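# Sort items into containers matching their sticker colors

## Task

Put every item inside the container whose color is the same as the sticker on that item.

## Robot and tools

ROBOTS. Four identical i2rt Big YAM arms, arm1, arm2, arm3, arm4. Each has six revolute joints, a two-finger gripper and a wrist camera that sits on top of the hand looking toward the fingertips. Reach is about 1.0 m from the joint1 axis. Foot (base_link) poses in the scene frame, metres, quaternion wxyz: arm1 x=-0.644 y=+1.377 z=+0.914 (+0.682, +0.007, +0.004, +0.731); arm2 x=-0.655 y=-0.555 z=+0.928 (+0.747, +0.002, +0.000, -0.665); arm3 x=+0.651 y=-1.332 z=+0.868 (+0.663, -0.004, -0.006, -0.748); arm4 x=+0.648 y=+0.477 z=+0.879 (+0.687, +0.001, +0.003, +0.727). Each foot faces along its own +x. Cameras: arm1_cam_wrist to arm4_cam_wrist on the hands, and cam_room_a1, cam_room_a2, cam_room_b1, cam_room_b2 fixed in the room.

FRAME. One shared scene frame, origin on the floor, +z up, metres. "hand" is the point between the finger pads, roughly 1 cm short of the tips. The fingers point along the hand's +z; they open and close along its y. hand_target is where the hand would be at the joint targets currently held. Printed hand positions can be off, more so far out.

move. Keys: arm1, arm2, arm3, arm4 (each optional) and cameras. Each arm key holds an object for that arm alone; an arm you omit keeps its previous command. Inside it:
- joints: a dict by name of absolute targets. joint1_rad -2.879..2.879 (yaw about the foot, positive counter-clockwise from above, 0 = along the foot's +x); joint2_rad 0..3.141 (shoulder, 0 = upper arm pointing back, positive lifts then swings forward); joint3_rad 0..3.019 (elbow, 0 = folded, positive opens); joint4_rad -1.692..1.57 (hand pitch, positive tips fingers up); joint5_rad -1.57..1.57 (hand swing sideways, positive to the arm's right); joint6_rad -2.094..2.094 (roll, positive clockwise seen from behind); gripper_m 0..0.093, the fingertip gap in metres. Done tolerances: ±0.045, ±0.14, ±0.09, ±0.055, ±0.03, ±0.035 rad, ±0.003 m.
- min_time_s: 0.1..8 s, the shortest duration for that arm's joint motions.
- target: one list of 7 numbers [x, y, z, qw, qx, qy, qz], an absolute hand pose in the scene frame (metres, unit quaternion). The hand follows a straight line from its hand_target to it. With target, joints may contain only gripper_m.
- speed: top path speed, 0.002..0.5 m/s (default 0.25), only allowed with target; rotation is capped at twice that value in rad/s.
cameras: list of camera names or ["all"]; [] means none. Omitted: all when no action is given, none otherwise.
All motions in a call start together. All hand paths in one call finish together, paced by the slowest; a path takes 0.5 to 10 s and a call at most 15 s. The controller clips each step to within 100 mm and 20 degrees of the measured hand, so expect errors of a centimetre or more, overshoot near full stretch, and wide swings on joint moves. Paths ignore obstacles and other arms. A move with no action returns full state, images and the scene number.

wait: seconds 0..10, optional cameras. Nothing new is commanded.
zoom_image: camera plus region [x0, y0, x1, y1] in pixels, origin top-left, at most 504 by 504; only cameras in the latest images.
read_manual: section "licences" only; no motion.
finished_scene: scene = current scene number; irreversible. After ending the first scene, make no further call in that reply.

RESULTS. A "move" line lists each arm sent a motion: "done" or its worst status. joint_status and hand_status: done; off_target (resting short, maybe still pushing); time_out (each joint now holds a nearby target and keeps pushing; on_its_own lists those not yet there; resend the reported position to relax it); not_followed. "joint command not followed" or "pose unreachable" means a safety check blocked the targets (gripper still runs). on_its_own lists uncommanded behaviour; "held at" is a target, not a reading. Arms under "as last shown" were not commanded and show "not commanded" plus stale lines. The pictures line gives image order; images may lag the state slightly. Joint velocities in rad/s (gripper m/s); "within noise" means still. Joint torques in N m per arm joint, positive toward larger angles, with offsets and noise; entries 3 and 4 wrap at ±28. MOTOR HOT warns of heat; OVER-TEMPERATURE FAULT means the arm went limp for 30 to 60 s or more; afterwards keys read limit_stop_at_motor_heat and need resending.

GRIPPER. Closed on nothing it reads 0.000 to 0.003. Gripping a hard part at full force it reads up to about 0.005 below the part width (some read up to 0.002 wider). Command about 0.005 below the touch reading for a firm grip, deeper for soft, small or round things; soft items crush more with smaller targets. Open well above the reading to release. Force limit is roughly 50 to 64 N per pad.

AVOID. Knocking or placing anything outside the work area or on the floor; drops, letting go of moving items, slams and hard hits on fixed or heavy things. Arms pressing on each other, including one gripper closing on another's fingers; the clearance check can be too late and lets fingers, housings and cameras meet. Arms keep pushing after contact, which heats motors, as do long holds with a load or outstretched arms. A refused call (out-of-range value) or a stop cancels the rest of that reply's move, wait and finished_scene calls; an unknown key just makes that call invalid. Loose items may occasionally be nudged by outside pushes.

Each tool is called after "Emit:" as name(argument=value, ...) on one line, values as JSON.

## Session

Emit:
move(arm1={"joints": {"joint1_rad": 1.57, "joint2_rad": 0.9, "joint3_rad": 1.3, "joint4_rad": -1.15, "joint5_rad": 0, "joint6_rad": 0}, "min_time_s": 2.5}, arm2={"joints": {"joint1_rad": -1.57, "joint2_rad": 0.9, "joint3_rad": 1.3, "joint4_rad": -1.15, "joint5_rad": 0, "joint6_rad": 0}, "min_time_s": 2.5}, arm4={"joints": {"joint1_rad": -1.57, "joint2_rad": 0.9, "joint3_rad": 1.3, "joint4_rad": -1.15, "joint5_rad": 0, "joint6_rad": 0}, "min_time_s": 2.5}, arm3={"joints": {"joint1_rad": 1.57, "joint2_rad": 0.9, "joint3_rad": 1.3, "joint4_rad": -1.15, "joint5_rad": 0, "joint6_rad": 0}, "min_time_s": 2.5}, cameras=["all"])

Scene clock: 3.10 s.
Joint torques (N m): arm1=[-1.49 -0.97 11.19 2.21 0.01 -0.06] | arm2=[0.62 -4.31 10.13 3.04 0.08 -0.09] | arm3=[1.67 -4.01 9.03 2.22 0.14 -0.11] | arm4=[0.79 -4.01 8.96 1.83 0.15 0.16]
Motor temperatures (°C): arm1=[20 23 27 23 21 21 21] | arm2=[23 24 26 22 22 20 23] | arm3=[24 23 24 23 24 23 23] | arm4=[22 21 23 22 24 21 24]
Heat: arm1: hottest joint3_rad 27 °C; arm2: hottest joint3_rad 26 °C; arm3: hottest joint1_rad 24 °C; arm4: hottest joint5_rad 24 °C.
move: arm1 done; arm2 done; arm3 done; arm4 done
Joint velocities: within noise
arm1.joint_positions: joint1_rad=+1.566 joint2_rad=+0.894 joint3_rad=+1.298 joint4_rad=-1.170 joint5_rad=+0.000 joint6_rad=+0.008 gripper_m=+0.09397
arm1.joint_status: all done
arm1.hand: x=-1.0038 y=+1.3531 z=+1.3662 quat_wxyz=(+0.013, +0.917, +0.026, -0.399) (m; scene frame)
arm1.hand_target: x=-1.0087 y=+1.3513 z=+1.3689 quat_wxyz=(+0.012, +0.913, +0.032, -0.406) (m; scene frame)
arm1.hand_status: not commanded
arm2.joint_positions: joint1_rad=-1.569 joint2_rad=+0.890 joint3_rad=+1.313 joint4_rad=-1.170 joint5_rad=-0.002 joint6_rad=+0.015 gripper_m=+0.09397
arm2.joint_status: all done
arm2.hand: x=-1.0199 y=-0.6001 z=+1.3829 quat_wxyz=(-0.026, -0.916, -0.049, +0.398) (m; scene frame)
arm2.hand_target: x=-1.0264 y=-0.6001 z=+1.3764 quat_wxyz=(-0.022, -0.916, -0.055, +0.397) (m; scene frame)
arm2.hand_status: not commanded
arm3.joint_positions: joint1_rad=+1.562 joint2_rad=+0.895 joint3_rad=+1.305 joint4_rad=-1.168 joint5_rad=-0.003 joint6_rad=+0.007 gripper_m=+0.09397
arm3.joint_status: all done
arm3.hand: x=+1.0158 y=-1.3729 z=+1.3186 quat_wxyz=(-0.396, -0.059, -0.916, +0.029) (m; scene frame)
arm3.hand_target: x=+1.0204 y=-1.3711 z=+1.3174 quat_wxyz=(-0.399, -0.053, -0.915, +0.030) (m; scene frame)
arm3.hand_status: not commanded
arm4.joint_positions: joint1_rad=-1.570 joint2_rad=+0.892 joint3_rad=+1.299 joint4_rad=-1.169 joint5_rad=-0.002 joint6_rad=-0.014 gripper_m=+0.09397
arm4.joint_status: all done
arm4.hand: x=+1.0165 y=+0.4997 z=+1.3252 quat_wxyz=(-0.391, +0.034, -0.920, -0.008) (m; scene frame)
arm4.hand_target: x=+1.0224 y=+0.4998 z=+1.3264 quat_wxyz=(-0.397, +0.027, -0.918, -0.010) (m; scene frame)
arm4.hand_status: not commanded
pictures: arm1_cam_wrist, arm2_cam_wrist, arm3_cam_wrist, arm4_cam_wrist, cam_room_a1, cam_room_a2, cam_room_b1, cam_room_b2
Images, in order (width x height): arm1_cam_wrist 672x504, arm2_cam_wrist 672x504, arm3_cam_wrist 672x504, arm4_cam_wrist 672x504, cam_room_a1 672x504, cam_room_a2 672x504, cam_room_b1 672x504, cam_room_b2 672x504.

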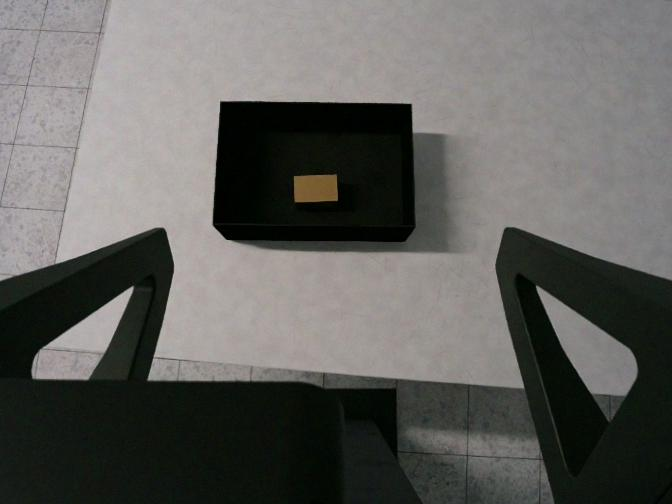

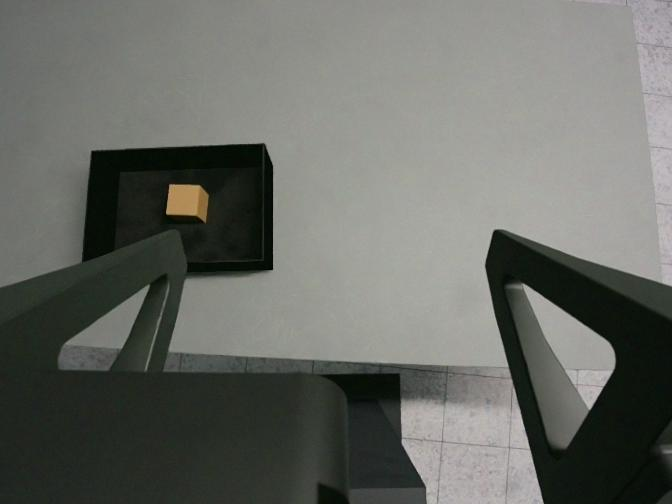

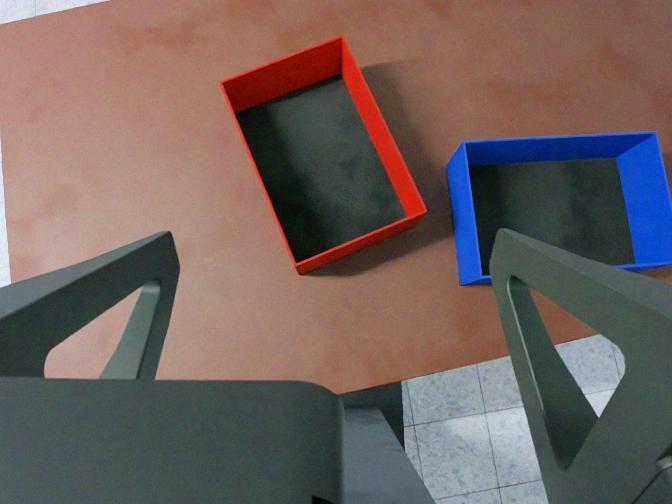

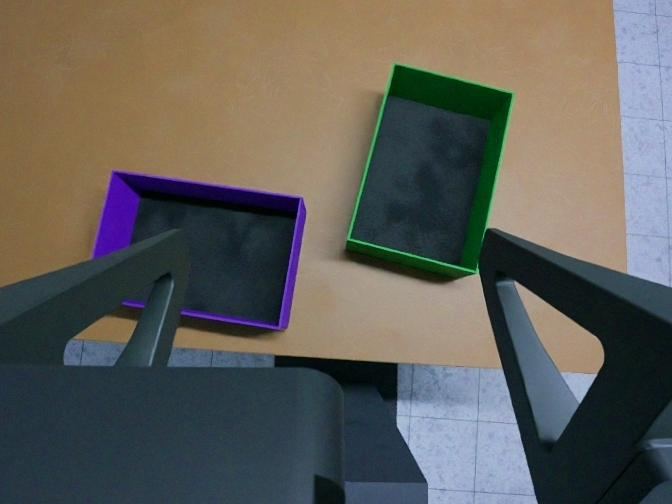

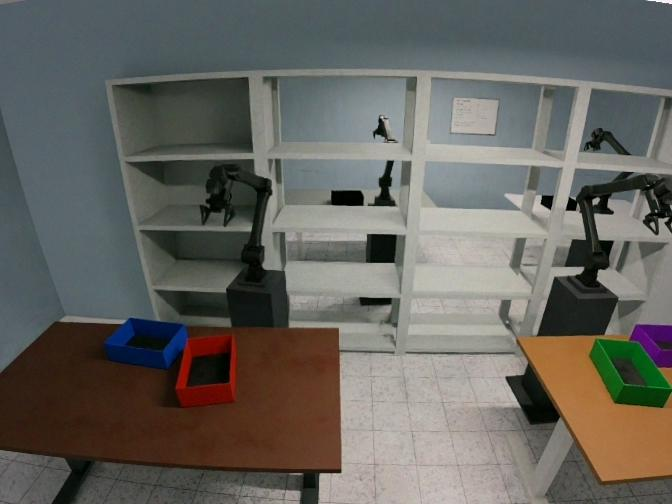

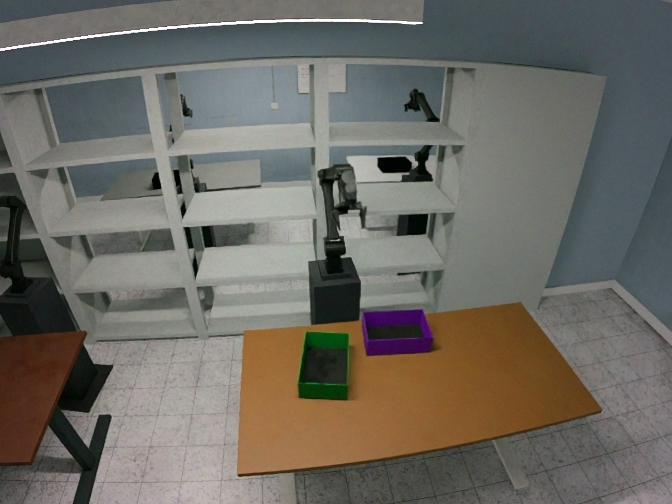

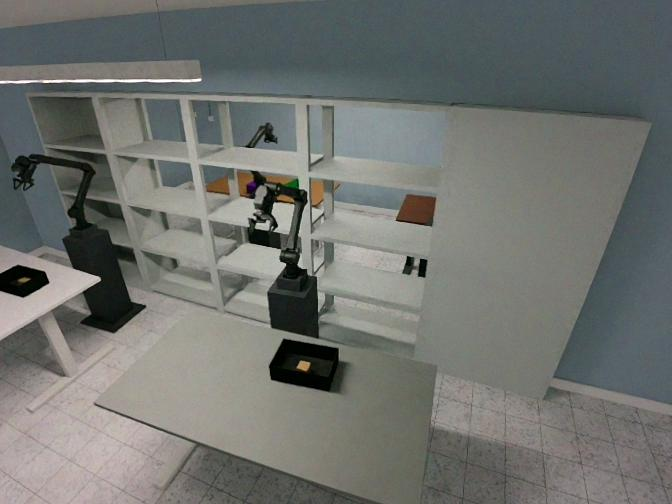

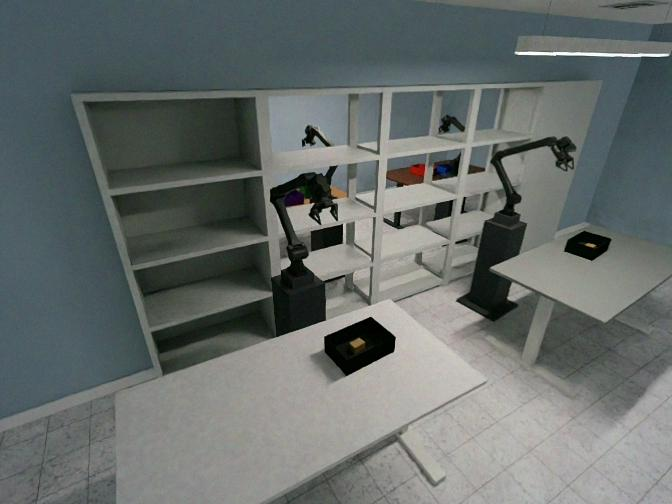

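Emit:
zoom_image(camera="arm1_cam_wrist", region=[200, 90, 430, 250])

Emit:
zoom_image(camera="arm2_cam_wrist", region=[70, 130, 300, 290])

Emit:
zoom_image(camera="cam_room_b1", region=[265, 335, 345, 395])

Emit:
zoom_image(camera="cam_room_b1", region=[0, 255, 60, 305])

Emit:
zoom_image(camera="cam_room_b2", region=[320, 315, 400, 375])

Emit:
zoom_image(camera="cam_room_b2", region=[560, 225, 620, 270])

Scaled by 2.191.

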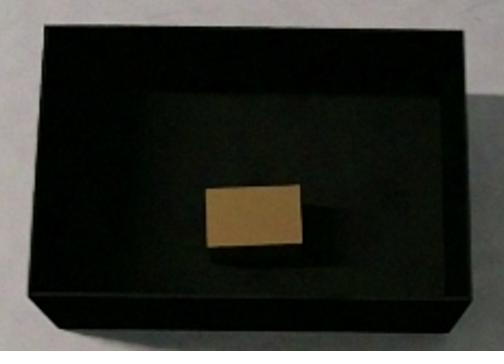

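Scaled by 2.191.

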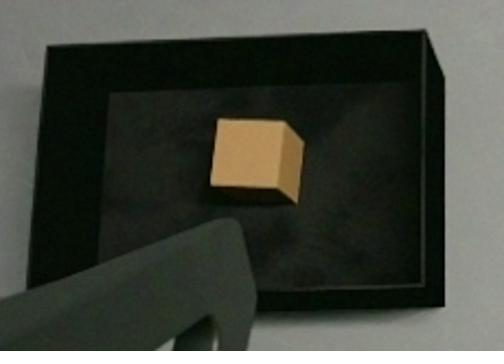

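Scaled by 6.300.

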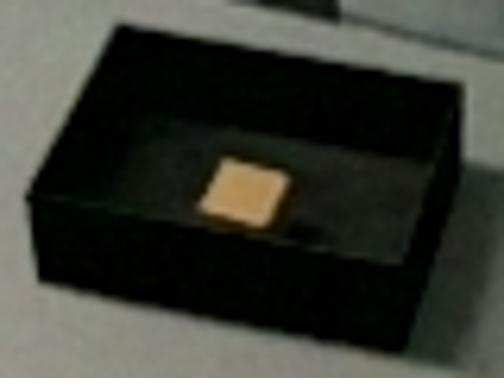

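Scaled by 8.400.

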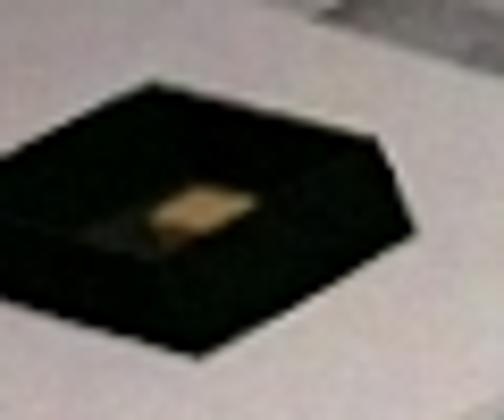

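Scaled by 6.300.

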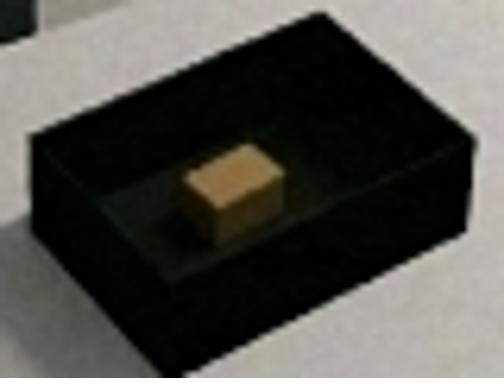

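Scaled by 8.400.

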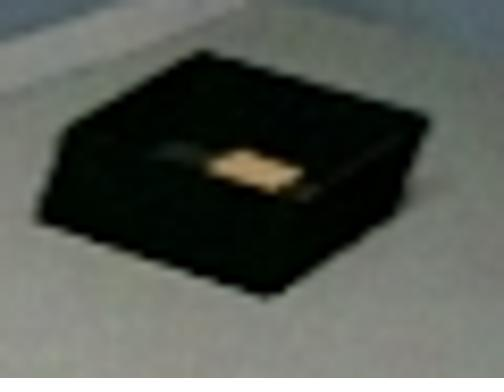

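Emit:
move(arm1={"target": [-1.235, 1.301, 0.87, 0.0091, 0.9835, 0.0515, -0.1734], "speed": 0.25}, arm2={"target": [-1.22, -0.898, 0.86, 0.0085, 0.9697, 0.034, -0.2418], "speed": 0.25}, arm3={"joints": {"joint1_rad": -1.99, "joint2_rad": 0.65, "joint3_rad": 0.85, "joint4_rad": -1.1, "joint5_rad": 0, "joint6_rad": 0}, "min_time_s": 5}, arm4={"joints": {"joint1_rad": 0.9, "joint2_rad": 0.65, "joint3_rad": 0.85, "joint4_rad": -1.1, "joint5_rad": 0, "joint6_rad": 0}, "min_time_s": 5}, cameras=["arm1_cam_wrist","arm2_cam_wrist"])

Scene clock: 32.53 s.
Joint torques (N m): arm1=[-1.14 -15.15 11.95 1.18 -0.09 0.13] | arm2=[1.2 -20.19 12.15 1.8 0.25 0.21] | arm3=[0.56 -2.49 9.24 1.95 0.01 -0.11] | arm4=[1.14 -2.55 9.21 1.66 0.13 0.19]
Motor temperatures (°C): arm1=[20 23 30 23 21 21 21] | arm2=[23 24 29 22 22 20 23] | arm3=[24 23 25 23 24 23 23] | arm4=[22 21 27 22 24 21 24]
Heat: arm1: hottest joint3_rad 30 °C; arm2: hottest joint3_rad 29 °C; arm3: hottest joint3_rad 25 °C; arm4: hottest joint3_rad 27 °C.
move: arm1 off_target; arm2 off_target; arm3 done; arm4 done
Joint velocities: within noise
arm1.joint_positions: joint1_rad=+1.622 joint2_rad=+1.995 joint3_rad=+1.176 joint4_rad=-0.478 joint5_rad=+0.006 joint6_rad=+0.018 gripper_m=+0.09397
arm1.joint_status: not commanded
arm1.hand: x=-1.2082 y=+1.3113 z=+0.8526 quat_wxyz=(+0.005, +0.988, +0.050, -0.144) (m; scene frame)
arm1.hand_target: x=-1.2336 y=+1.3011 z=+0.8710 quat_wxyz=(+0.009, +0.983, +0.052, -0.173) (m; scene frame)
arm1.hand_status: off_target (0.034 m and 3.5 deg from the pose sent, 0.550 m and 27.1 deg at the start)
arm2.joint_positions: joint1_rad=-1.083 joint2_rad=+2.108 joint3_rad=+1.324 joint4_rad=-0.392 joint5_rad=+0.242 joint6_rad=+0.472 gripper_m=+0.09397
arm2.joint_status: not commanded
arm2.hand: x=-1.2038 y=-0.8830 z=+0.8533 quat_wxyz=(+0.003, -0.973, -0.041, +0.227) (m; scene frame)
arm2.hand_target: x=-1.2191 y=-0.8976 z=+0.8607 quat_wxyz=(-0.009, -0.970, -0.034, +0.242) (m; scene frame)
arm2.hand_status: off_target (0.023 m and 2.3 deg from the pose sent, 0.634 m and 19.2 deg at the start)
arm3.joint_positions: joint1_rad=-1.981 joint2_rad=+0.659 joint3_rad=+0.857 joint4_rad=-1.116 joint5_rad=+0.001 joint6_rad=+0.007 gripper_m=+0.09399
arm3.joint_status: all done
arm3.hand: x=+0.4016 y=-1.1808 z=+1.1593 quat_wxyz=(+0.077, -0.914, +0.254, +0.307) (m; scene frame)
arm3.hand_target: x=+0.4021 y=-1.1780 z=+1.1606 quat_wxyz=(+0.082, -0.911, +0.254, +0.315) (m; scene frame)
arm3.hand_status: not commanded
arm4.joint_positions: joint1_rad=+0.898 joint2_rad=+0.661 joint3_rad=+0.850 joint4_rad=-1.119 joint5_rad=-0.002 joint6_rad=-0.013 gripper_m=+0.09398
arm4.joint_status: all done
arm4.hand: x=+0.4142 y=+0.6450 z=+1.1693 quat_wxyz=(-0.094, +0.906, -0.283, -0.301) (m; scene frame)
arm4.hand_target: x=+0.4127 y=+0.6459 z=+1.1749 quat_wxyz=(-0.097, +0.900, -0.286, -0.315) (m; scene frame)
arm4.hand_status: not commanded
pictures: arm1_cam_wrist, arm2_cam_wrist
Images, in order (width x height): arm1_cam_wrist 672x504, arm2_cam_wrist 672x504.

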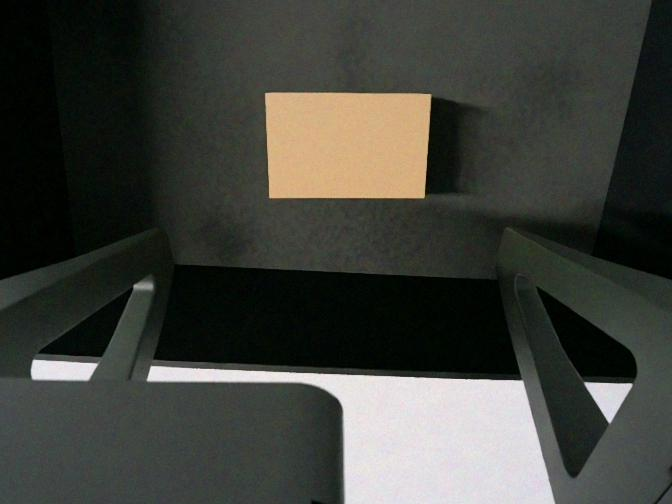

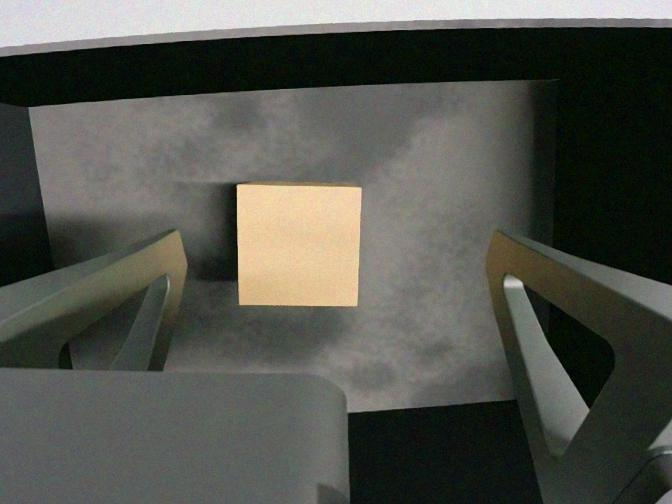

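Emit:
move(arm1={"target": [-1.252, 1.309, 0.750, 0.0091, 0.9835, 0.0515, -0.1734], "speed": 0.15}, arm2={"target": [-1.202, -0.910, 0.745, 0.0085, 0.9697, 0.034, -0.2418], "speed": 0.15}, cameras=["arm1_cam_wrist","arm2_cam_wrist"])

Scene clock: 42.00 s.
Joint torques (N m): arm1=[-2.43 -15.62 9.81 1.55 -0.08 -0.04] | arm2=[1.44 -20.07 9.96 2.18 0.42 0.21] | arm3=[0.67 -2.49 9.21 1.91 -0.01 -0.12] | arm4=[0.85 -3.08 9.07 1.72 0.13 0.17]
Motor temperatures (°C): arm1=[20 24 31 23 21 21 21] | arm2=[23 25 30 22 22 20 23] | arm3=[24 23 26 23 24 23 23] | arm4=[22 21 27 22 24 21 24]
Heat: arm1: hottest joint3_rad 31 °C; arm2: hottest joint3_rad 30 °C; arm3: hottest joint3_rad 26 °C; arm4: hottest joint3_rad 27 °C.
move: arm1 off_target; arm2 off_target
Joint velocities: within noise
arm1.joint_positions: joint1_rad=+1.622 joint2_rad=+2.253 joint3_rad=+1.239 joint4_rad=-0.271 joint5_rad=+0.001 joint6_rad=+0.017 gripper_m=+0.09397
arm1.joint_status: not commanded
arm1.hand: x=-1.2277 y=+1.3086 z=+0.7424 quat_wxyz=(+0.008, +0.987, +0.051, -0.150) (m; scene frame)
arm1.hand_target: x=-1.2512 y=+1.3092 z=+0.7509 quat_wxyz=(+0.009, +0.983, +0.051, -0.174) (m; scene frame)
arm1.hand_status: off_target (0.025 m and 2.7 deg from the pose sent, 0.112 m and 3.4 deg at the start)
arm2.joint_positions: joint1_rad=-1.051 joint2_rad=+2.315 joint3_rad=+1.334 joint4_rad=-0.196 joint5_rad=+0.253 joint6_rad=+0.505 gripper_m=+0.09397
arm2.joint_status: not commanded
arm2.hand: x=-1.1907 y=-0.8962 z=+0.7477 quat_wxyz=(+0.000, -0.973, -0.040, +0.229) (m; scene frame)
arm2.hand_target: x=-1.2013 y=-0.9096 z=+0.7456 quat_wxyz=(-0.009, -0.970, -0.034, +0.242) (m; scene frame)
arm2.hand_status: off_target (0.018 m and 1.9 deg from the pose sent, 0.112 m and 2.4 deg at the start)
arm3, arm4: as last shown
pictures: arm1_cam_wrist, arm2_cam_wrist
Images, in order (width x height): arm1_cam_wrist 672x504, arm2_cam_wrist 672x504.

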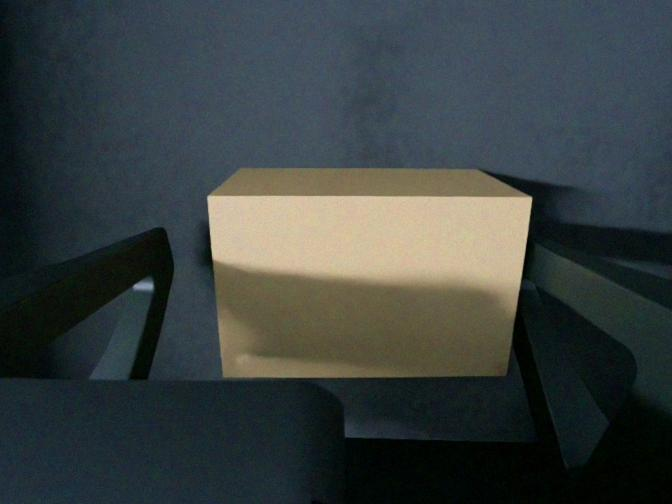

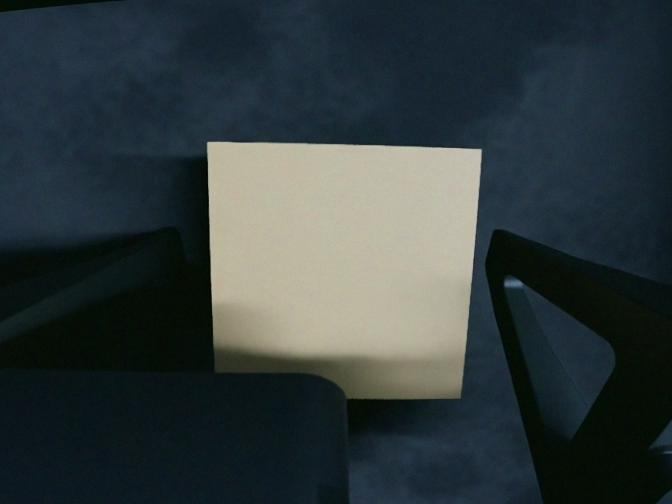

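Emit:
move(arm1={"joints": {"gripper_m": 0.055}}, arm2={"joints": {"gripper_m": 0.045}})

Emit:
move(arm1={"target": [-1.17, 1.32, 0.96, 0.0091, 0.9835, 0.0515, -0.1734], "speed": 0.2}, arm2={"target": [-1.15, -0.87, 0.96, 0.0085, 0.9697, 0.034, -0.2418], "speed": 0.2}, cameras=["arm1_cam_wrist","arm2_cam_wrist"])

Emit:
move(arm1={"joints": {"joint2_rad": 0.65, "joint3_rad": 0.9, "joint4_rad": 0.3, "joint5_rad": 0, "joint6_rad": 0}, "min_time_s": 2.5}, arm2={"joints": {"joint2_rad": 0.65, "joint3_rad": 0.9, "joint4_rad": 0.3, "joint5_rad": 0, "joint6_rad": 0}, "min_time_s": 2.5}, cameras=["cam_room_b1","cam_room_b2"])

Scene clock: 48.80 s.
Joint torques (N m): arm1=[-2.61 -15.33 9.92 1.57 -0.02 -0.02] | arm2=[1.38 -19.96 9.92 2.11 0.4 0.18] | arm3=[0.62 -2.43 9.17 1.94 0 -0.11] | arm4=[0.73 -2.14 9.14 1.66 0.16 0.17]
Motor temperatures (°C): arm1=[20 24 31 23 21 21 21] | arm2=[23 25 29 22 22 20 23] | arm3=[24 23 26 23 24 23 23] | arm4=[22 21 27 22 24 21 24]
Heat: arm1: hottest joint3_rad 31 °C; arm2: hottest joint3_rad 29 °C; arm3: hottest joint3_rad 26 °C; arm4: hottest joint3_rad 27 °C.
move: arm1 off_target; arm2 off_target
Joint velocities: within noise
arm1.joint_positions: joint1_rad=+1.622 joint2_rad=+2.253 joint3_rad=+1.240 joint4_rad=-0.270 joint5_rad=+0.001 joint6_rad=+0.017 gripper_m=+0.06905
arm1.joint_status: gripper_m off_target (ended at +0.06907, target +0.05500)
arm1.hand: x=-1.2280 y=+1.3086 z=+0.7426 quat_wxyz=(+0.007, +0.987, +0.051, -0.150) (m; scene frame)
arm1.hand_target: x=-1.2510 y=+1.3092 z=+0.7508 quat_wxyz=(+0.009, +0.983, +0.052, -0.173) (m; scene frame)
arm1.hand_status: not commanded
arm2.joint_positions: joint1_rad=-1.051 joint2_rad=+2.315 joint3_rad=+1.335 joint4_rad=-0.195 joint5_rad=+0.253 joint6_rad=+0.507 gripper_m=+0.05315
arm2.joint_status: gripper_m off_target (ended at +0.05318, target +0.04500)
arm2.hand: x=-1.1910 y=-0.8963 z=+0.7478 quat_wxyz=(+0.000, -0.972, -0.038, +0.230) (m; scene frame)
arm2.hand_target: x=-1.2013 y=-0.9097 z=+0.7456 quat_wxyz=(-0.009, -0.970, -0.034, +0.242) (m; scene frame)
arm2.hand_status: not commanded
arm3, arm4: as last shown
pictures: none

Scene clock: 50.63 s.
Joint torques (N m): arm1=[-2.55 -12.16 9.4 0.65 -0.05 -0.07] | arm2=[1.08 -18.55 8.69 1.07 0.37 0.16] | arm3=[0.62 -2.55 9.21 1.94 0 -0.12] | arm4=[1.14 -2.9 9.11 1.62 0.15 0.15]
Motor temperatures (°C): arm1=[20 24 31 23 21 21 21] | arm2=[23 25 29 22 22 20 23] | arm3=[24 23 26 23 24 23 23] | arm4=[22 21 28 22 24 21 24]
Heat: arm1: hottest joint3_rad 31 °C; arm2: hottest joint3_rad 29 °C; arm3: hottest joint3_rad 26 °C; arm4: hottest joint3_rad 28 °C.
move: arm1 done; arm2 done
Joint velocities: within noise
arm1.joint_positions: joint1_rad=+1.621 joint2_rad=+1.710 joint3_rad=+1.074 joint4_rad=-0.600 joint5_rad=-0.001 joint6_rad=+0.013 gripper_m=+0.06905
arm1.joint_status: not commanded
arm1.hand: x=-1.1698 y=+1.3144 z=+0.9569 quat_wxyz=(+0.010, +0.983, +0.053, -0.174) (m; scene frame)
arm1.hand_target: x=-1.1699 y=+1.3199 z=+0.9599 quat_wxyz=(+0.009, +0.983, +0.051, -0.173) (m; scene frame)
arm1.hand_status: done (0.006 m and 0.2 deg from the pose sent, 0.225 m and 2.7 deg at the start)
arm2.joint_positions: joint1_rad=-1.051 joint2_rad=+1.811 joint3_rad=+1.183 joint4_rad=-0.498 joint5_rad=+0.253 joint6_rad=+0.508 gripper_m=+0.05315
arm2.joint_status: not commanded
arm2.hand: x=-1.1569 y=-0.8715 z=+0.9652 quat_wxyz=(-0.014, -0.968, -0.035, +0.250) (m; scene frame)
arm2.hand_target: x=-1.1500 y=-0.8699 z=+0.9601 quat_wxyz=(-0.008, -0.970, -0.034, +0.242) (m; scene frame)
arm2.hand_status: done (0.009 m and 1.1 deg from the pose sent, 0.218 m and 1.8 deg at the start)
arm3, arm4: as last shown
pictures: arm1_cam_wrist, arm2_cam_wrist
Images, in order (width x height): arm1_cam_wrist 672x504, arm2_cam_wrist 672x504.

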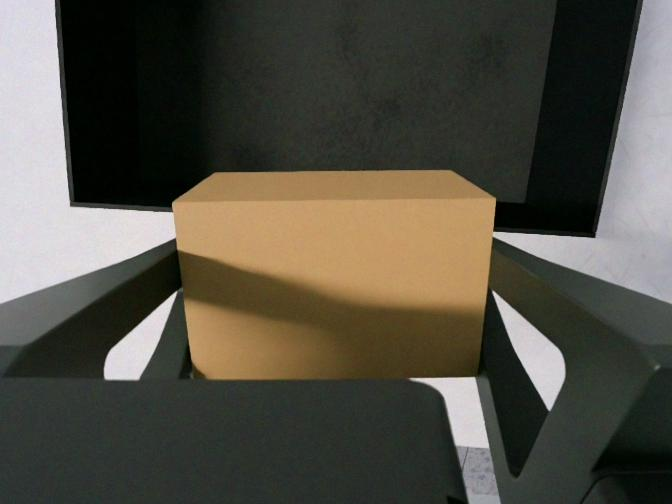

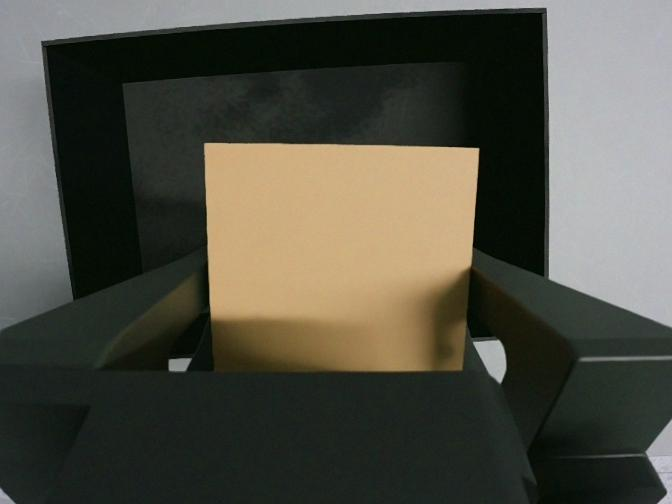

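Scene clock: 53.73 s.
Joint torques (N m): arm1=[-3.02 1.67 11.85 1.87 0.03 -0.06] | arm2=[1.2 -1.67 10.73 2.7 -0.19 -0.07] | arm3=[0.73 -2.43 9.2 1.89 0.01 -0.12] | arm4=[1.2 -2.55 9.03 1.61 0.11 0.17]
Motor temperatures (°C): arm1=[20 24 31 23 21 21 21] | arm2=[23 25 30 22 22 20 23] | arm3=[24 23 26 23 24 23 23] | arm4=[22 21 28 22 24 21 24]
Heat: arm1: hottest joint3_rad 31 °C; arm2: hottest joint3_rad 30 °C; arm3: hottest joint3_rad 26 °C; arm4: hottest joint3_rad 28 °C.
move: arm1 done; arm2 done
Joint velocities: within noise
arm1.joint_positions: joint1_rad=+1.621 joint2_rad=+0.644 joint3_rad=+0.896 joint4_rad=+0.285 joint5_rad=-0.001 joint6_rad=+0.008 gripper_m=+0.06905
arm1.joint_status: all done
arm1.hand: x=-0.9743 y=+1.3351 z=+1.5534 quat_wxyz=(+0.055, +0.487, +0.030, -0.871) (m; scene frame)
arm1.hand_target: x=-0.9750 y=+1.3390 z=+1.5572 quat_wxyz=(+0.046, +0.481, +0.028, -0.875) (m; scene frame)
arm1.hand_status: not commanded
arm2.joint_positions: joint1_rad=-1.051 joint2_rad=+0.644 joint3_rad=+0.909 joint4_rad=+0.284 joint5_rad=+0.004 joint6_rad=+0.015 gripper_m=+0.05315
arm2.joint_status: all done
arm2.hand: x=-0.9305 y=-0.7586 z=+1.5687 quat_wxyz=(-0.278, -0.467, -0.149, +0.826) (m; scene frame)
arm2.hand_target: x=-0.9315 y=-0.7626 z=+1.5648 quat_wxyz=(-0.275, -0.465, -0.155, +0.827) (m; scene frame)
arm2.hand_status: not commanded
arm3, arm4: as last shown
pictures: cam_room_b1, cam_room_b2
Images, in order (width x height): cam_room_b1 672x504, cam_room_b2 672x504.

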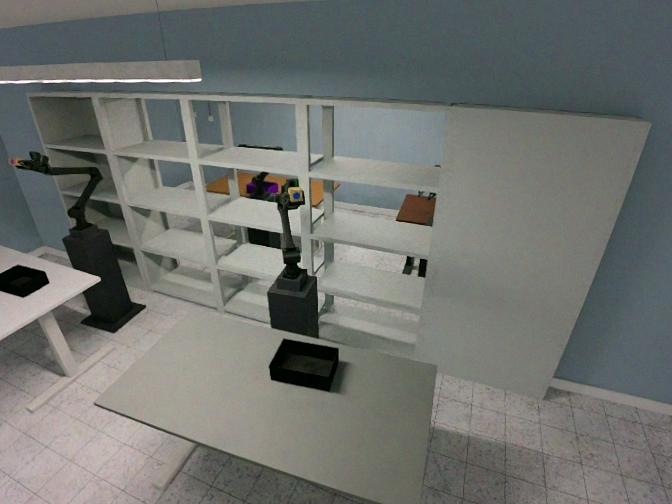

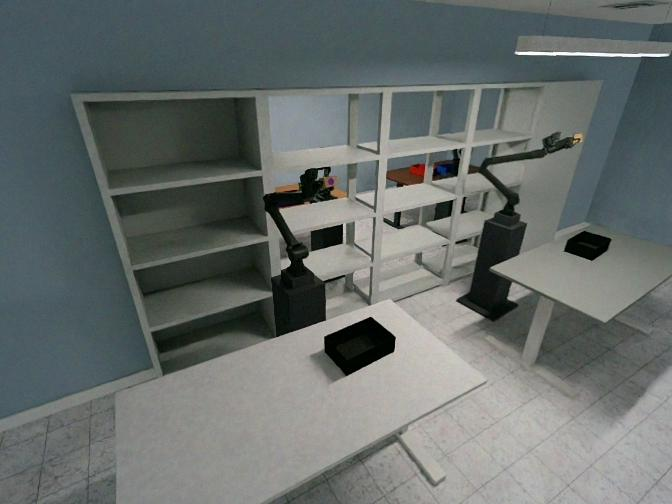

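Emit:
zoom_image(camera="cam_room_b1", region=[270, 175, 320, 215])

Emit:
zoom_image(camera="cam_room_b2", region=[300, 160, 350, 200])

Emit:
zoom_image(camera="cam_room_b1", region=[0, 140, 50, 180])

Emit:
zoom_image(camera="cam_room_b2", region=[550, 120, 600, 160])

Scaled by 10.080.

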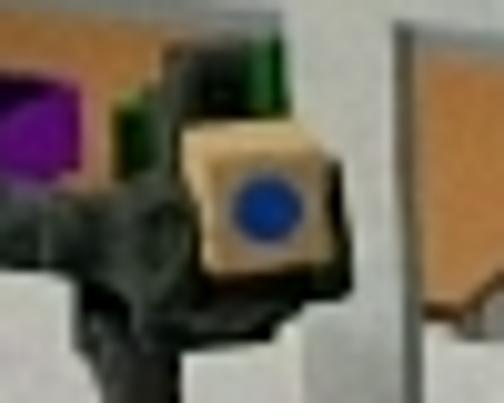

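Scaled by 10.080.

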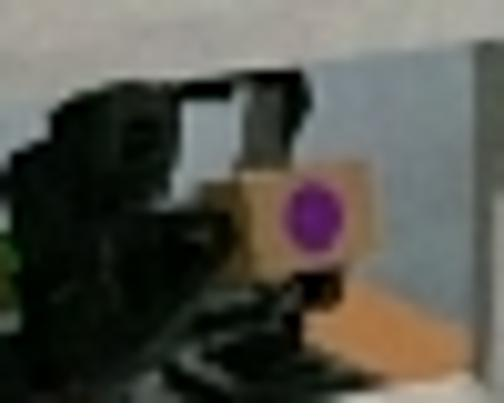

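Scaled by 10.080.

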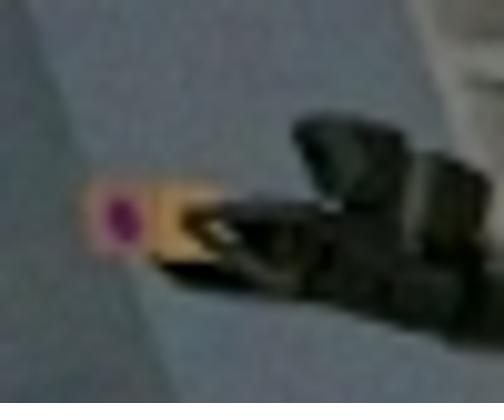

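Scaled by 10.080.

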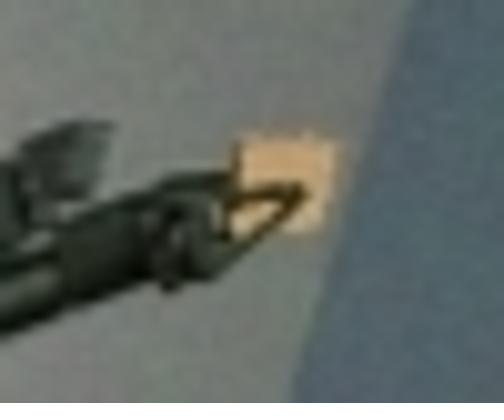

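Emit:
move(arm1={"joints": {"joint1_rad": -2.25, "joint4_rad": -1.3}, "min_time_s": 4}, arm2={"joints": {"joint1_rad": 0.93, "joint4_rad": -1.2}, "min_time_s": 4})

Emit:
move(arm1={"target": [0.005, 0.928, 1.055, 0.157, 0.297, 0.941, -0.050], "speed": 0.2}, arm2={"target": [0.012, -0.946, 1.05, 0.234, 0.251, 0.937, -0.063], "speed": 0.2}, cameras=["arm1_cam_wrist","arm2_cam_wrist"])

Scene clock: 71.40 s.
Joint torques (N m): arm1=[-1.79 1.49 11.56 0.69 0.03 -0.08] | arm2=[0.97 -1.55 10.66 1.54 -0.07 -0.08] | arm3=[0.56 -2.43 9.2 1.95 0 -0.13] | arm4=[1.32 -2.32 9.07 1.54 0.15 0.17]
Motor temperatures (°C): arm1=[20 24 32 23 21 21 22] | arm2=[23 25 31 22 22 20 24] | arm3=[24 23 27 23 24 23 23] | arm4=[22 21 29 22 24 21 24]
Heat: arm1: hottest joint3_rad 32 °C; arm2: hottest joint3_rad 31 °C; arm3: hottest joint3_rad 27 °C; arm4: hottest joint3_rad 29 °C.
move: arm1 done; arm2 done
Joint velocities: within noise
arm1.joint_positions: joint1_rad=-2.244 joint2_rad=+0.645 joint3_rad=+0.896 joint4_rad=-1.292 joint5_rad=+0.001 joint6_rad=+0.007 gripper_m=+0.06906
arm1.joint_status: all done
arm1.hand: x=-0.4295 y=+1.2310 z=+1.2037 quat_wxyz=(-0.243, -0.290, -0.922, +0.079) (m; scene frame)
arm1.hand_target: x=-0.4306 y=+1.2300 z=+1.2036 quat_wxyz=(-0.238, -0.290, -0.924, +0.079) (m; scene frame)
arm1.hand_status: not commanded
arm2.joint_positions: joint1_rad=+0.927 joint2_rad=+0.644 joint3_rad=+0.909 joint4_rad=-1.188 joint5_rad=+0.001 joint6_rad=+0.014 gripper_m=+0.05316
arm2.joint_status: all done
arm2.hand: x=-0.4157 y=-0.6966 z=+1.2427 quat_wxyz=(-0.308, -0.254, -0.913, +0.080) (m; scene frame)
arm2.hand_target: x=-0.4170 y=-0.6946 z=+1.2346 quat_wxyz=(-0.295, -0.247, -0.920, +0.077) (m; scene frame)
arm2.hand_status: not commanded
arm3, arm4: as last shown
pictures: none

Scene clock: 75.10 s.
Joint torques (N m): arm1=[-1.9 -20.84 17.05 0.53 -0.07 -0.02] | arm2=[0.73 -22.65 16.69 1.18 0.01 -0.08] | arm3=[0.67 -2.55 9.2 1.91 0.01 -0.12] | arm4=[1.14 -2.43 9.03 1.57 0.12 0.15]
Motor temperatures (°C): arm1=[20 24 33 23 21 21 22] | arm2=[23 25 32 22 22 20 24] | arm3=[24 23 27 23 24 23 23] | arm4=[22 21 29 22 24 21 24]
Heat: arm1: hottest joint3_rad 33 °C; arm2: hottest joint3_rad 32 °C; arm3: hottest joint3_rad 27 °C; arm4: hottest joint3_rad 29 °C.
move: arm1 off_target; arm2 off_target
Joint velocities: within noise
arm1.joint_positions: joint1_rad=-2.244 joint2_rad=+2.271 joint3_rad=+2.239 joint4_rad=-1.244 joint5_rad=-0.002 joint6_rad=+0.007 gripper_m=+0.06906
arm1.joint_status: not commanded
arm1.hand: x=-0.0070 y=+0.9385 z=+1.0296 quat_wxyz=(-0.133, -0.297, -0.944, +0.043) (m; scene frame)
arm1.hand_target: x=+0.0036 y=+0.9290 z=+1.0554 quat_wxyz=(-0.158, -0.297, -0.940, +0.050) (m; scene frame)
arm1.hand_status: off_target (0.030 m and 2.9 deg from the pose sent, 0.550 m and 10.6 deg at the start)
arm2.joint_positions: joint1_rad=+0.927 joint2_rad=+2.106 joint3_rad=+1.866 joint4_rad=-0.870 joint5_rad=+0.001 joint6_rad=+0.009 gripper_m=+0.05316
arm2.joint_status: not commanded
arm2.hand: x=-0.0034 y=-0.9356 z=+1.0364 quat_wxyz=(-0.221, -0.258, -0.939, +0.057) (m; scene frame)
arm2.hand_target: x=+0.0108 y=-0.9452 z=+1.0503 quat_wxyz=(-0.235, -0.251, -0.937, +0.063) (m; scene frame)
arm2.hand_status: off_target (0.023 m and 1.9 deg from the pose sent, 0.531 m and 9.1 deg at the start)
arm3, arm4: as last shown
pictures: arm1_cam_wrist, arm2_cam_wrist
Images, in order (width x height): arm1_cam_wrist 672x504, arm2_cam_wrist 672x504.

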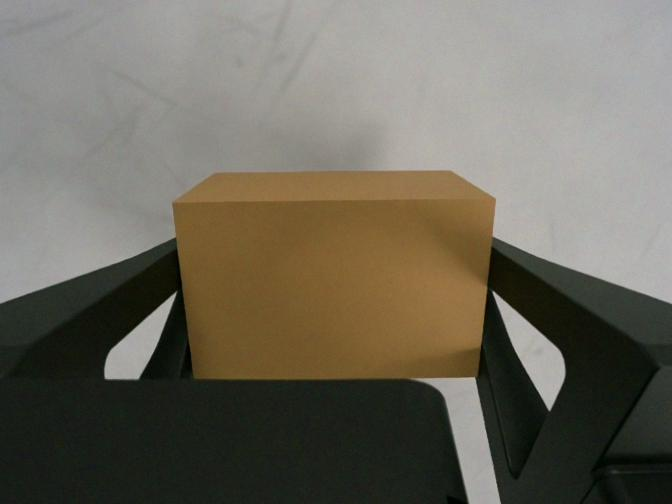

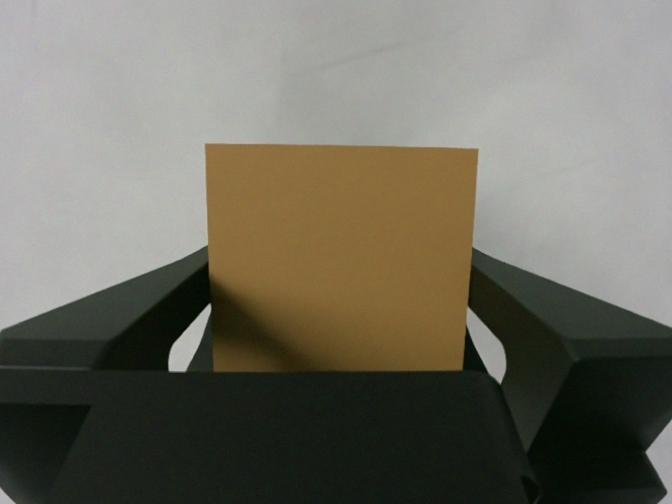

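Emit:
move(arm1={"target": [0.002, 0.931, 1.015, 0.150, 0.297, 0.943, -0.048], "speed": 0.1}, arm2={"target": [0.008, -0.943, 1.008, 0.230, 0.251, 0.938, -0.062], "speed": 0.1})

Emit:
move(arm1={"target": [0.002, 0.931, 0.998, 0.150, 0.297, 0.943, -0.048], "speed": 0.1}, arm2={"target": [0.008, -0.943, 0.990, 0.230, 0.251, 0.938, -0.062], "speed": 0.1})

Scene clock: 85.00 s.
Joint torques (N m): arm1=[-1.44 -19.49 11.34 1.44 -0.04 0.01] | arm2=[0.85 -21.83 10.8 2.54 0.01 -0.08] | arm3=[0.62 -2.55 9.21 1.91 0.01 -0.12] | arm4=[0.56 -2.26 9.14 1.57 0.13 0.16]
Motor temperatures (°C): arm1=[20 25 33 23 21 21 22] | arm2=[23 26 32 22 22 20 24] | arm3=[24 23 27 23 24 23 23] | arm4=[22 21 29 22 24 21 24]
Heat: arm1: hottest joint3_rad 33 °C; arm2: hottest joint3_rad 32 °C; arm3: hottest joint3_rad 27 °C; arm4: hottest joint3_rad 29 °C.
move: arm1 done; arm2 off_target
Joint velocities: within noise
arm1.joint_positions: joint1_rad=-2.244 joint2_rad=+2.275 joint3_rad=+2.218 joint4_rad=-1.191 joint5_rad=-0.002 joint6_rad=+0.007 gripper_m=+0.06906
arm1.joint_status: not commanded
arm1.hand: x=-0.0012 y=+0.9344 z=+1.0213 quat_wxyz=(-0.146, -0.297, -0.943, +0.047) (m; scene frame)
arm1.hand_target: x=+0.0019 y=+0.9311 z=+1.0152 quat_wxyz=(-0.150, -0.297, -0.942, +0.048) (m; scene frame)
arm1.hand_status: done (0.008 m and 0.4 deg from the pose sent, 0.019 m and 2.1 deg at the start)
arm2.joint_positions: joint1_rad=+0.927 joint2_rad=+2.119 joint3_rad=+1.866 joint4_rad=-0.819 joint5_rad=+0.001 joint6_rad=+0.009 gripper_m=+0.05316
arm2.joint_status: not commanded
arm2.hand: x=+0.0062 y=-0.9411 z=+1.0330 quat_wxyz=(-0.239, -0.257, -0.934, +0.062) (m; scene frame)
arm2.hand_target: x=+0.0071 y=-0.9424 z=+1.0081 quat_wxyz=(-0.230, -0.251, -0.938, +0.062) (m; scene frame)
arm2.hand_status: off_target (0.025 m and 1.3 deg from the pose sent, 0.031 m and 1.5 deg at the start)
arm3, arm4: as last shown
pictures: none

Scene clock: 85.97 s.
Joint torques (N m): arm1=[-1.73 -19.49 10.55 1.51 0.01 0.02] | arm2=[0.73 -21.77 10.29 2.47 0 -0.06] | arm3=[0.79 -2.49 9.18 1.91 0 -0.12] | arm4=[1.08 -2.67 9.11 1.69 0.14 0.14]
Motor temperatures (°C): arm1=[20 25 33 23 21 21 22] | arm2=[23 26 32 22 22 20 24] | arm3=[24 23 27 23 24 23 23] | arm4=[22 21 29 22 24 21 24]
Heat: arm1: hottest joint3_rad 33 °C; arm2: hottest joint3_rad 32 °C; arm3: hottest joint3_rad 27 °C; arm4: hottest joint3_rad 29 °C.
move: arm1 off_target; arm2 off_target
Joint velocities: within noise
arm1.joint_positions: joint1_rad=-2.244 joint2_rad=+2.275 joint3_rad=+2.195 joint4_rad=-1.152 joint5_rad=-0.003 joint6_rad=+0.007 gripper_m=+0.06906
arm1.joint_status: not commanded
arm1.hand: x=+0.0012 y=+0.9329 z=+1.0134 quat_wxyz=(-0.154, -0.296, -0.941, +0.049) (m; scene frame)
arm1.hand_target: x=+0.0017 y=+0.9312 z=+0.9982 quat_wxyz=(-0.150, -0.297, -0.942, +0.048) (m; scene frame)
arm1.hand_status: off_target (0.016 m and 0.5 deg from the pose sent, 0.024 m and 0.4 deg at the start)
arm2.joint_positions: joint1_rad=+0.927 joint2_rad=+2.131 joint3_rad=+1.849 joint4_rad=-0.778 joint5_rad=+0.001 joint6_rad=+0.006 gripper_m=+0.05316
arm2.joint_status: not commanded
arm2.hand: x=+0.0087 y=-0.9425 z=+1.0207 quat_wxyz=(-0.244, -0.255, -0.933, +0.064) (m; scene frame)
arm2.hand_target: x=+0.0070 y=-0.9423 z=+0.9906 quat_wxyz=(-0.230, -0.251, -0.938, +0.062) (m; scene frame)
arm2.hand_status: off_target (0.031 m and 1.8 deg from the pose sent, 0.043 m and 1.3 deg at the start)
arm3.joint_positions: joint1_rad=-1.981 joint2_rad=+0.659 joint3_rad=+0.857 joint4_rad=-1.116 joint5_rad=+0.001 joint6_rad=+0.007 gripper_m=+0.09399
arm3.joint_status: not commanded
arm3.hand: x=+0.4016 y=-1.1808 z=+1.1593 quat_wxyz=(+0.077, -0.914, +0.254, +0.307) (m; scene frame)
arm3.hand_target: x=+0.4021 y=-1.1780 z=+1.1606 quat_wxyz=(+0.082, -0.911, +0.254, +0.315) (m; scene frame)
arm3.hand_status: not commanded
arm4.joint_positions: joint1_rad=+0.898 joint2_rad=+0.661 joint3_rad=+0.850 joint4_rad=-1.119 joint5_rad=-0.002 joint6_rad=-0.013 gripper_m=+0.09398
arm4.joint_status: not commanded
arm4.hand: x=+0.4142 y=+0.6450 z=+1.1693 quat_wxyz=(-0.094, +0.906, -0.283, -0.301) (m; scene frame)
arm4.hand_target: x=+0.4127 y=+0.6459 z=+1.1749 quat_wxyz=(-0.097, +0.900, -0.286, -0.315) (m; scene frame)
arm4.hand_status: not commanded
pictures: none

Emit:
move(arm1={"target": [0.002, 0.931, 0.988, 0.150, 0.297, 0.943, -0.048], "speed": 0.1}, arm2={"target": [0.008, -0.943, 0.980, 0.230, 0.251, 0.938, -0.062], "speed": 0.1}, cameras=["arm1_cam_wrist","arm2_cam_wrist"])

Scene clock: 90.63 s.
Joint torques (N m): arm1=[-2.61 -19.96 9.21 1.68 -0.02 0.01] | arm2=[0.73 -20.95 9.58 2.58 -0.01 -0.05] | arm3=[0.79 -2.67 9.2 1.95 0 -0.12] | arm4=[1.2 -2.55 9.01 1.59 0.14 0.18]
Motor temperatures (°C): arm1=[20 25 33 23 21 21 22] | arm2=[23 26 32 22 22 20 24] | arm3=[24 23 27 23 24 23 23] | arm4=[22 21 29 22 24 21 24]
Heat: arm1: hottest joint3_rad 33 °C; arm2: hottest joint3_rad 32 °C; arm3: hottest joint3_rad 27 °C; arm4: hottest joint3_rad 29 °C.
move: arm1 off_target; arm2 off_target
Joint velocities: within noise
arm1.joint_positions: joint1_rad=-2.244 joint2_rad=+2.275 joint3_rad=+2.188 joint4_rad=-1.134 joint5_rad=-0.003 joint6_rad=+0.007 gripper_m=+0.06906
arm1.joint_status: not commanded
arm1.hand: x=+0.0034 y=+0.9313 z=+1.0121 quat_wxyz=(-0.159, -0.296, -0.940, +0.051) (m; scene frame)
arm1.hand_target: x=+0.0015 y=+0.9314 z=+0.9883 quat_wxyz=(-0.150, -0.297, -0.942, +0.048) (m; scene frame)
arm1.hand_status: off_target (0.024 m and 1.2 deg from the pose sent, 0.025 m and 0.4 deg at the start)
arm2.joint_positions: joint1_rad=+0.927 joint2_rad=+2.131 joint3_rad=+1.844 joint4_rad=-0.760 joint5_rad=+0.001 joint6_rad=+0.006 gripper_m=+0.05316
arm2.joint_status: not commanded
arm2.hand: x=+0.0108 y=-0.9438 z=+1.0205 quat_wxyz=(-0.251, -0.255, -0.932, +0.066) (m; scene frame)
arm2.hand_target: x=+0.0065 y=-0.9420 z=+0.9810 quat_wxyz=(-0.230, -0.251, -0.938, +0.062) (m; scene frame)
arm2.hand_status: off_target (0.041 m and 2.5 deg from the pose sent, 0.041 m and 1.8 deg at the start)
arm3, arm4: as last shown
pictures: arm1_cam_wrist, arm2_cam_wrist
Images, in order (width x height): arm1_cam_wrist 672x504, arm2_cam_wrist 672x504.

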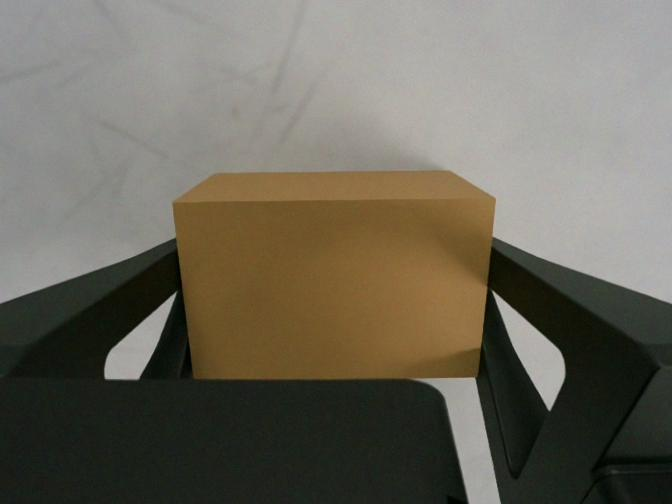

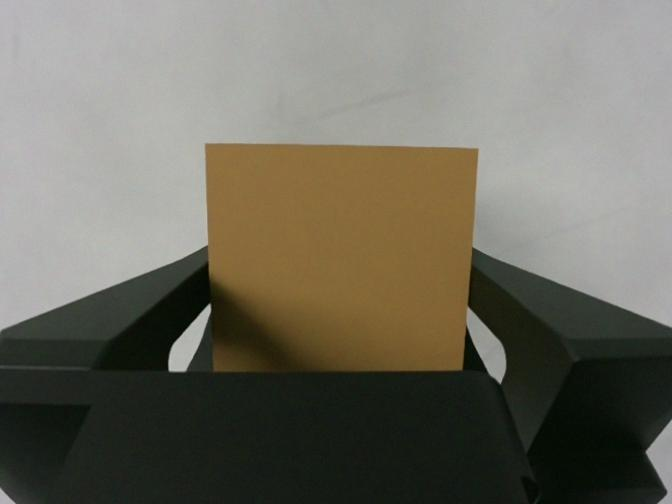

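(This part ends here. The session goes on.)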